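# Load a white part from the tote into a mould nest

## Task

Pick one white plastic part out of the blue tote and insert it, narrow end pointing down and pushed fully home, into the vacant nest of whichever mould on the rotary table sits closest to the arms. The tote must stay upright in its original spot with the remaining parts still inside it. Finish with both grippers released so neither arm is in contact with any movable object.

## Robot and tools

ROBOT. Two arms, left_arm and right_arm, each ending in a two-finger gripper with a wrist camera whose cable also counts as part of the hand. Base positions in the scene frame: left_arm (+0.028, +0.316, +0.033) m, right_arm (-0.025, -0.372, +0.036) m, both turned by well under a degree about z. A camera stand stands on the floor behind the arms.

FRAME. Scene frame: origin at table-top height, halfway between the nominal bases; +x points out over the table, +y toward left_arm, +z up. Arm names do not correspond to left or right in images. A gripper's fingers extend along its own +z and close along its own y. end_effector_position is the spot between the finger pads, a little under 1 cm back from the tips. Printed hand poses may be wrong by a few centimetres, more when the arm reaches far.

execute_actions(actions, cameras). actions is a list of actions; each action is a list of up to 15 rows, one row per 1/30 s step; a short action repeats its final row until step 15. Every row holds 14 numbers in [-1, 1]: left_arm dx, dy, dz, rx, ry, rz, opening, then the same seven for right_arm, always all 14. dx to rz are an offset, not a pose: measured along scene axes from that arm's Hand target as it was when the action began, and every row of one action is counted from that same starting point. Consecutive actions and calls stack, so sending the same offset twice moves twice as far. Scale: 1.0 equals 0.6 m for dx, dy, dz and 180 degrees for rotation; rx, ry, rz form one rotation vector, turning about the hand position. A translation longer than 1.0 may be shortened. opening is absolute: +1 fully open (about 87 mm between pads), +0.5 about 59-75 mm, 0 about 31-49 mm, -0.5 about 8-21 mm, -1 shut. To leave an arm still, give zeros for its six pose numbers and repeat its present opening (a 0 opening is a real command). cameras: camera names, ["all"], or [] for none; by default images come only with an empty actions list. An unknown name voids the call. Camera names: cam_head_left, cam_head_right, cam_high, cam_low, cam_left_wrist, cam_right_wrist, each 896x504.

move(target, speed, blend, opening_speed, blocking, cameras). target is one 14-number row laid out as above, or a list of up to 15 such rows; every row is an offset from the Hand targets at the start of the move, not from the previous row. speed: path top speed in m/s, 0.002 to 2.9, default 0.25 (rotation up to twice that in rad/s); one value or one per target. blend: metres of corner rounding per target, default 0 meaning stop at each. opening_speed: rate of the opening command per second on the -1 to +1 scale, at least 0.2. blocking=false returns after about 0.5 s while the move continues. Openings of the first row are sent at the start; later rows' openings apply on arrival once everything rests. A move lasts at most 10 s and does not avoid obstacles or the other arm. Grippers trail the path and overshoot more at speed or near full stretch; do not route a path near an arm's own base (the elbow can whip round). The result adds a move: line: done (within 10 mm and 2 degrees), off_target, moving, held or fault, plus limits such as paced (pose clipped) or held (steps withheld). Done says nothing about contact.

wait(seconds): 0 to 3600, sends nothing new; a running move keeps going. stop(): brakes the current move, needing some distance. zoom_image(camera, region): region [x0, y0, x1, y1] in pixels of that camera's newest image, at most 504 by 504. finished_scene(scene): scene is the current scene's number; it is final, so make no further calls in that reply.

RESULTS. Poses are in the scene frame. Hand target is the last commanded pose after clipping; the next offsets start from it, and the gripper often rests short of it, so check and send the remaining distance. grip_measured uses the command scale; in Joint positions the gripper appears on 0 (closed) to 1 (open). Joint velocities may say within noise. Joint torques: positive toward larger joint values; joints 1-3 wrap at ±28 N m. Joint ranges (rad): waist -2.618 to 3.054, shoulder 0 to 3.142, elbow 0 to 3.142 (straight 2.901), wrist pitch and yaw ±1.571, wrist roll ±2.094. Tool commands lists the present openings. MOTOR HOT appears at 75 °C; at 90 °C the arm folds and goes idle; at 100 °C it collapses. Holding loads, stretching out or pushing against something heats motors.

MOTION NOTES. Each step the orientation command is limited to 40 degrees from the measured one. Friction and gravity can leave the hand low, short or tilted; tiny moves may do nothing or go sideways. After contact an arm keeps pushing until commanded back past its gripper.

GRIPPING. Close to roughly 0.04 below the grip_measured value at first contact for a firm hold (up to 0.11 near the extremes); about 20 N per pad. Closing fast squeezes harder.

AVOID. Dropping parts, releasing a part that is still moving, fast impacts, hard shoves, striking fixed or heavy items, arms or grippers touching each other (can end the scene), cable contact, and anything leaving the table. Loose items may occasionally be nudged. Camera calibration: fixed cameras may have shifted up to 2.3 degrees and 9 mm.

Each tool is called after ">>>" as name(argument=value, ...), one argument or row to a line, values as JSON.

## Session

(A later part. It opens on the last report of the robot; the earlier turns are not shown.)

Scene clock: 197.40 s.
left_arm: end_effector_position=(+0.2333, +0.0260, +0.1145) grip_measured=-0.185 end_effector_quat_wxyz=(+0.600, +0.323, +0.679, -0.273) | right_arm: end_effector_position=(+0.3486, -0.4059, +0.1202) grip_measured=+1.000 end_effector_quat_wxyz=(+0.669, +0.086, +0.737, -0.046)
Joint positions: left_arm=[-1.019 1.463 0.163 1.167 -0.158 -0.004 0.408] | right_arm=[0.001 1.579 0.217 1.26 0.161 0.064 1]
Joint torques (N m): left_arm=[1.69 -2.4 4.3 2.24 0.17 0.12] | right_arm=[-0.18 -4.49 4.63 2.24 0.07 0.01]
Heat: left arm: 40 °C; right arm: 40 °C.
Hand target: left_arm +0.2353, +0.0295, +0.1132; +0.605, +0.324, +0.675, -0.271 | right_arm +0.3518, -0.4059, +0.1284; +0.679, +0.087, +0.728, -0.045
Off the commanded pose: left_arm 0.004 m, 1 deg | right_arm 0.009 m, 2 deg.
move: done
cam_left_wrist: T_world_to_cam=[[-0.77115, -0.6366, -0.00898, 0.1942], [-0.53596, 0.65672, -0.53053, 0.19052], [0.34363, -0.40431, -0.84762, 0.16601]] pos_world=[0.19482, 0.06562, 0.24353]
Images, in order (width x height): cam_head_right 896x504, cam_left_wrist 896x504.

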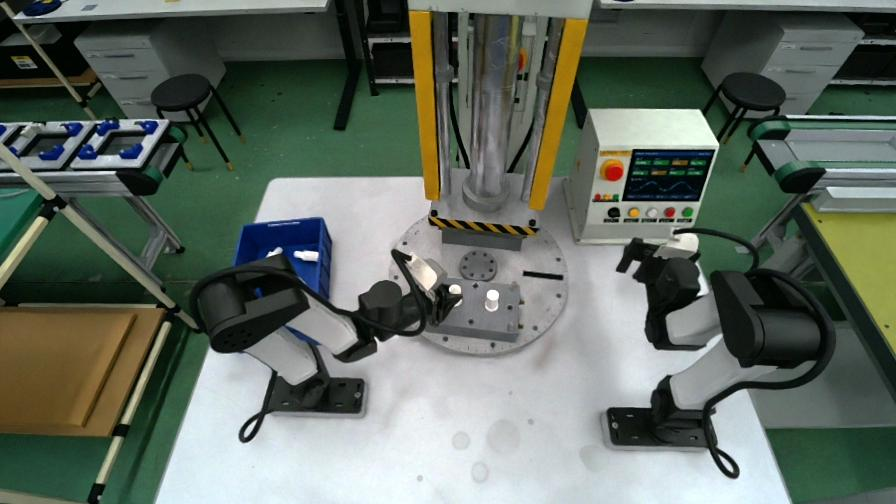

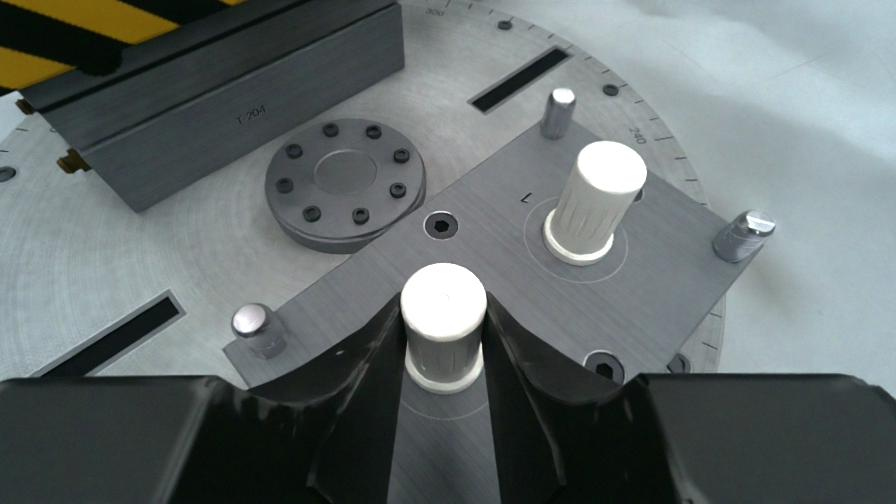

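>>> move(
  target=[-0.001,-0.003,-0.02,0,0,0,-0.7,0,0,0,0,0,0,1],
  speed=0.025,
  cameras=["cam_left_wrist","cam_head_right"],
)

>>> zoom_image(
  camera="cam_head_right",
  region=[438, 271, 518, 341],
)

Scene clock: 207.20 s.
left_arm: end_effector_position=(+0.2339, +0.0248, +0.1119) grip_measured=-0.185 end_effector_quat_wxyz=(+0.612, +0.318, +0.668, -0.281) | right_arm: end_effector_position=(+0.3486, -0.4059, +0.1202) grip_measured=+1.000 end_effector_quat_wxyz=(+0.669, +0.086, +0.737, -0.046)
Joint positions: left_arm=[-1.019 1.563 0.142 1.327 -0.157 -0.001 0.408] | right_arm=[0.001 1.579 0.217 1.26 0.161 0.064 1]
Joint torques (N m): left_arm=[1.09 -1.44 4.42 1.92 0.07 0.08] | right_arm=[-0.36 -4.48 4.6 2.27 0.08 0.02]
Heat: left arm: 39 °C; right arm: 40 °C.
Hand target: left_arm +0.2347, +0.0277, +0.1013; +0.605, +0.324, +0.675, -0.271 | right_arm +0.3518, -0.4059, +0.1284; +0.679, +0.087, +0.728, -0.045
Off the commanded pose: left_arm 0.011 m, 2 deg | right_arm 0.009 m, 2 deg.
move: off_target (left_arm)
cam_left_wrist: T_world_to_cam=[[-0.77217, -0.63537, -0.0069, 0.19376], [-0.52252, 0.64112, -0.56209, 0.19107], [0.36156, -0.43043, -0.82705, 0.15724]] pos_world=[0.19261, 0.06829, 0.23878]
Images, in order (width x height): cam_head_right 896x504, cam_left_wrist 896x504.

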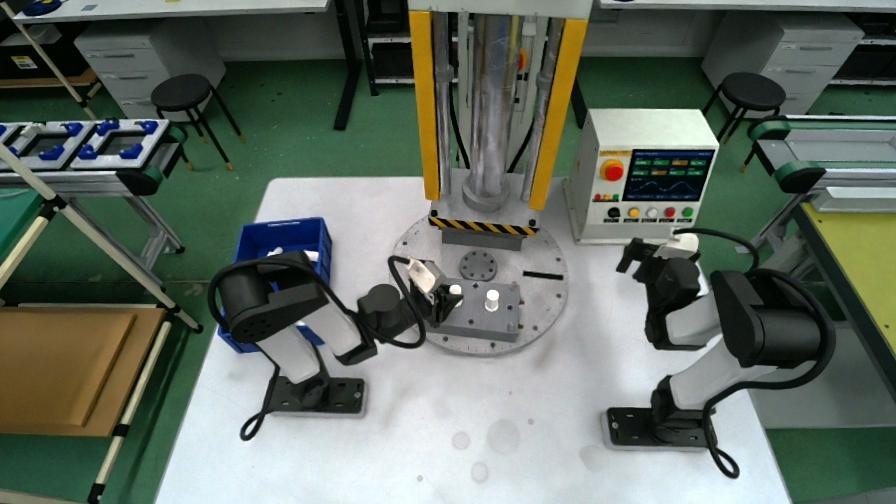

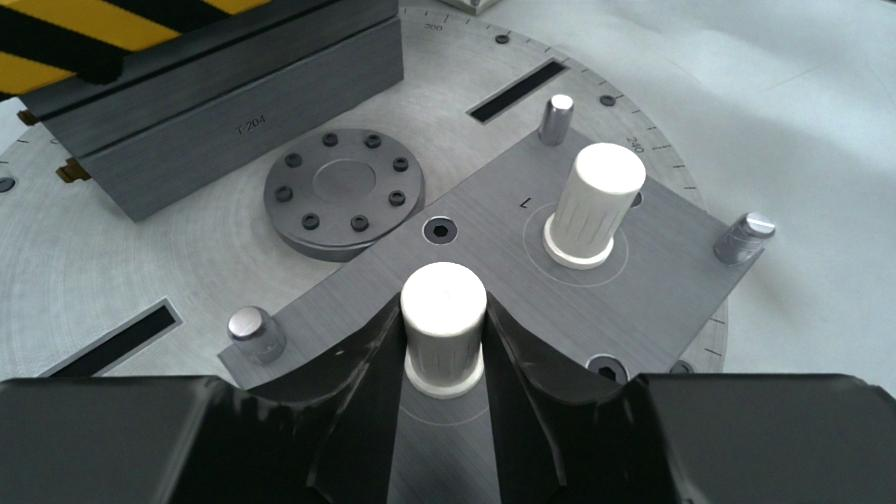

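Scaled by 6.300 from the camera's image (finer frame: 1280x720).

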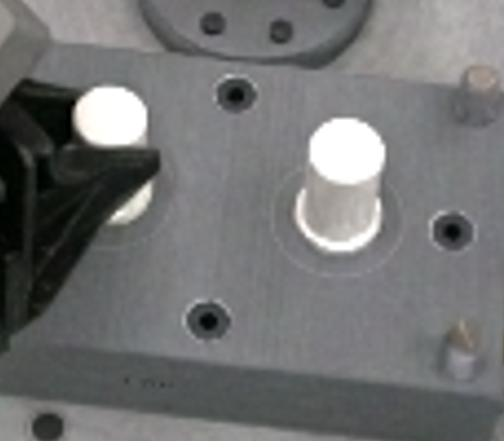

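>>> move(
  target=[
    [0,-0.002,0.012,0,0,0,-0.7,0,0,0,0,0,0,1],
    [0,-0.002,0.012,0,0,0,0.6,0,0,0,0,0,0,1],
    [-0.072,0.085,0.04,0,0,0,0.6,0,0,0,0,0,0,1],
  ],
  speed=[0.03,0.03,0.12],
  opening_speed=0.6,
  cameras=["cam_left_wrist","cam_head_left","cam_head_right"],
)

>>> zoom_image(
  camera="cam_head_right",
  region=[438, 271, 518, 341],
)

Scene clock: 218.73 s.
left_arm: end_effector_position=(+0.1939, +0.0760, +0.1282) grip_measured=+0.600 end_effector_quat_wxyz=(+0.596, +0.330, +0.683, -0.265) | right_arm: end_effector_position=(+0.3486, -0.4059, +0.1202) grip_measured=+1.000 end_effector_quat_wxyz=(+0.669, +0.086, +0.737, -0.046)
Joint positions: left_arm=[-1.091 0.81 0.027 0.629 -0.232 -0.004 0.8] | right_arm=[0.001 1.579 0.217 1.26 0.161 0.064 1]
Joint torques (N m): left_arm=[-0.01 -1.39 6.8 1.9 -0.06 -0.06] | right_arm=[-0.4 -4.45 4.66 2.27 0.06 0.01]
Heat: left arm: 39 °C; right arm: 41 °C.
Hand target: left_arm +0.1915, +0.0787, +0.1253; +0.605, +0.324, +0.675, -0.271 | right_arm +0.3518, -0.4059, +0.1284; +0.679, +0.087, +0.728, -0.045
Off the commanded pose: left_arm 0.005 m, 2 deg | right_arm 0.009 m, 2 deg.
joint sent to its limit (left arm) — joint 3 (elbow), lower limit, where the elbow is as bent as it goes. The joint targets still meet the commanded pose.
move: done
cam_left_wrist: T_world_to_cam=[[-0.77038, -0.63716, -0.02332, 0.1974], [-0.53743, 0.66861, -0.51394, 0.14109], [0.34305, -0.38339, -0.85751, 0.211]] pos_world=[0.15552, 0.11233, 0.25805]
Images, in order (width x height): cam_head_left 896x504, cam_head_right 896x504, cam_left_wrist 896x504.

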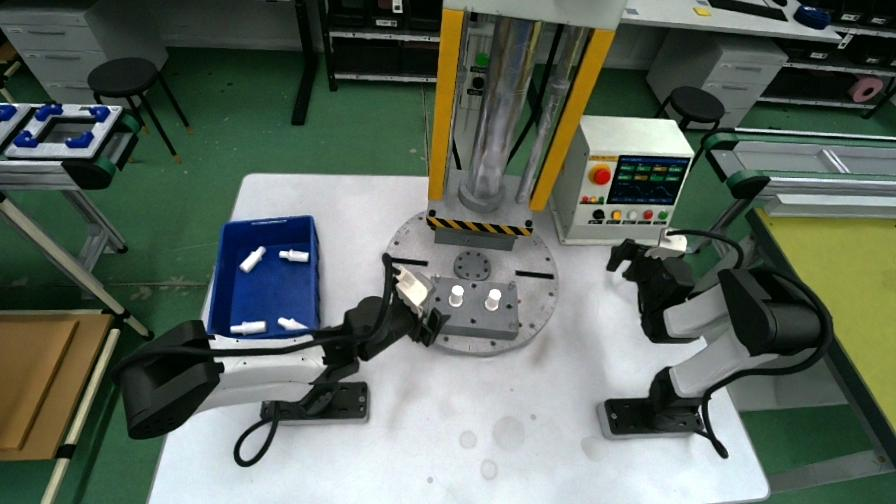

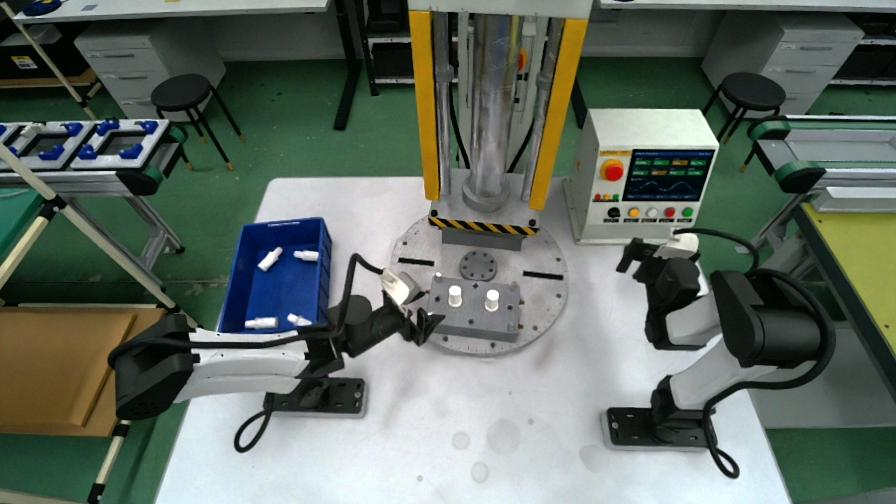

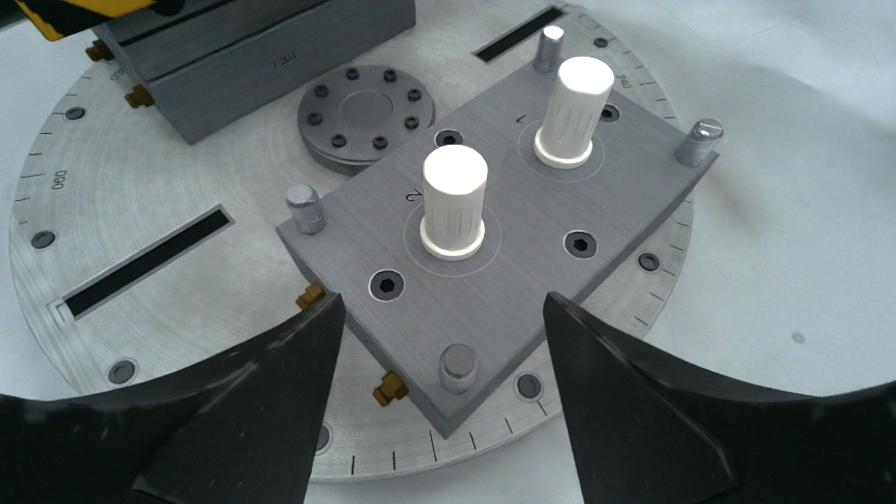

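Scaled by 6.300 from the camera's image (finer frame: 1280x720).

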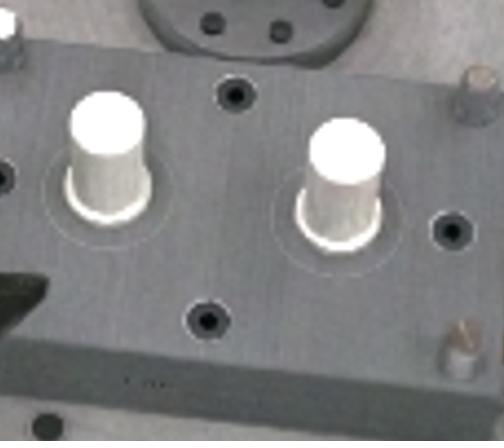

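>>> finished_scene(
  scene=3,
)

The scene is finished: the task was done.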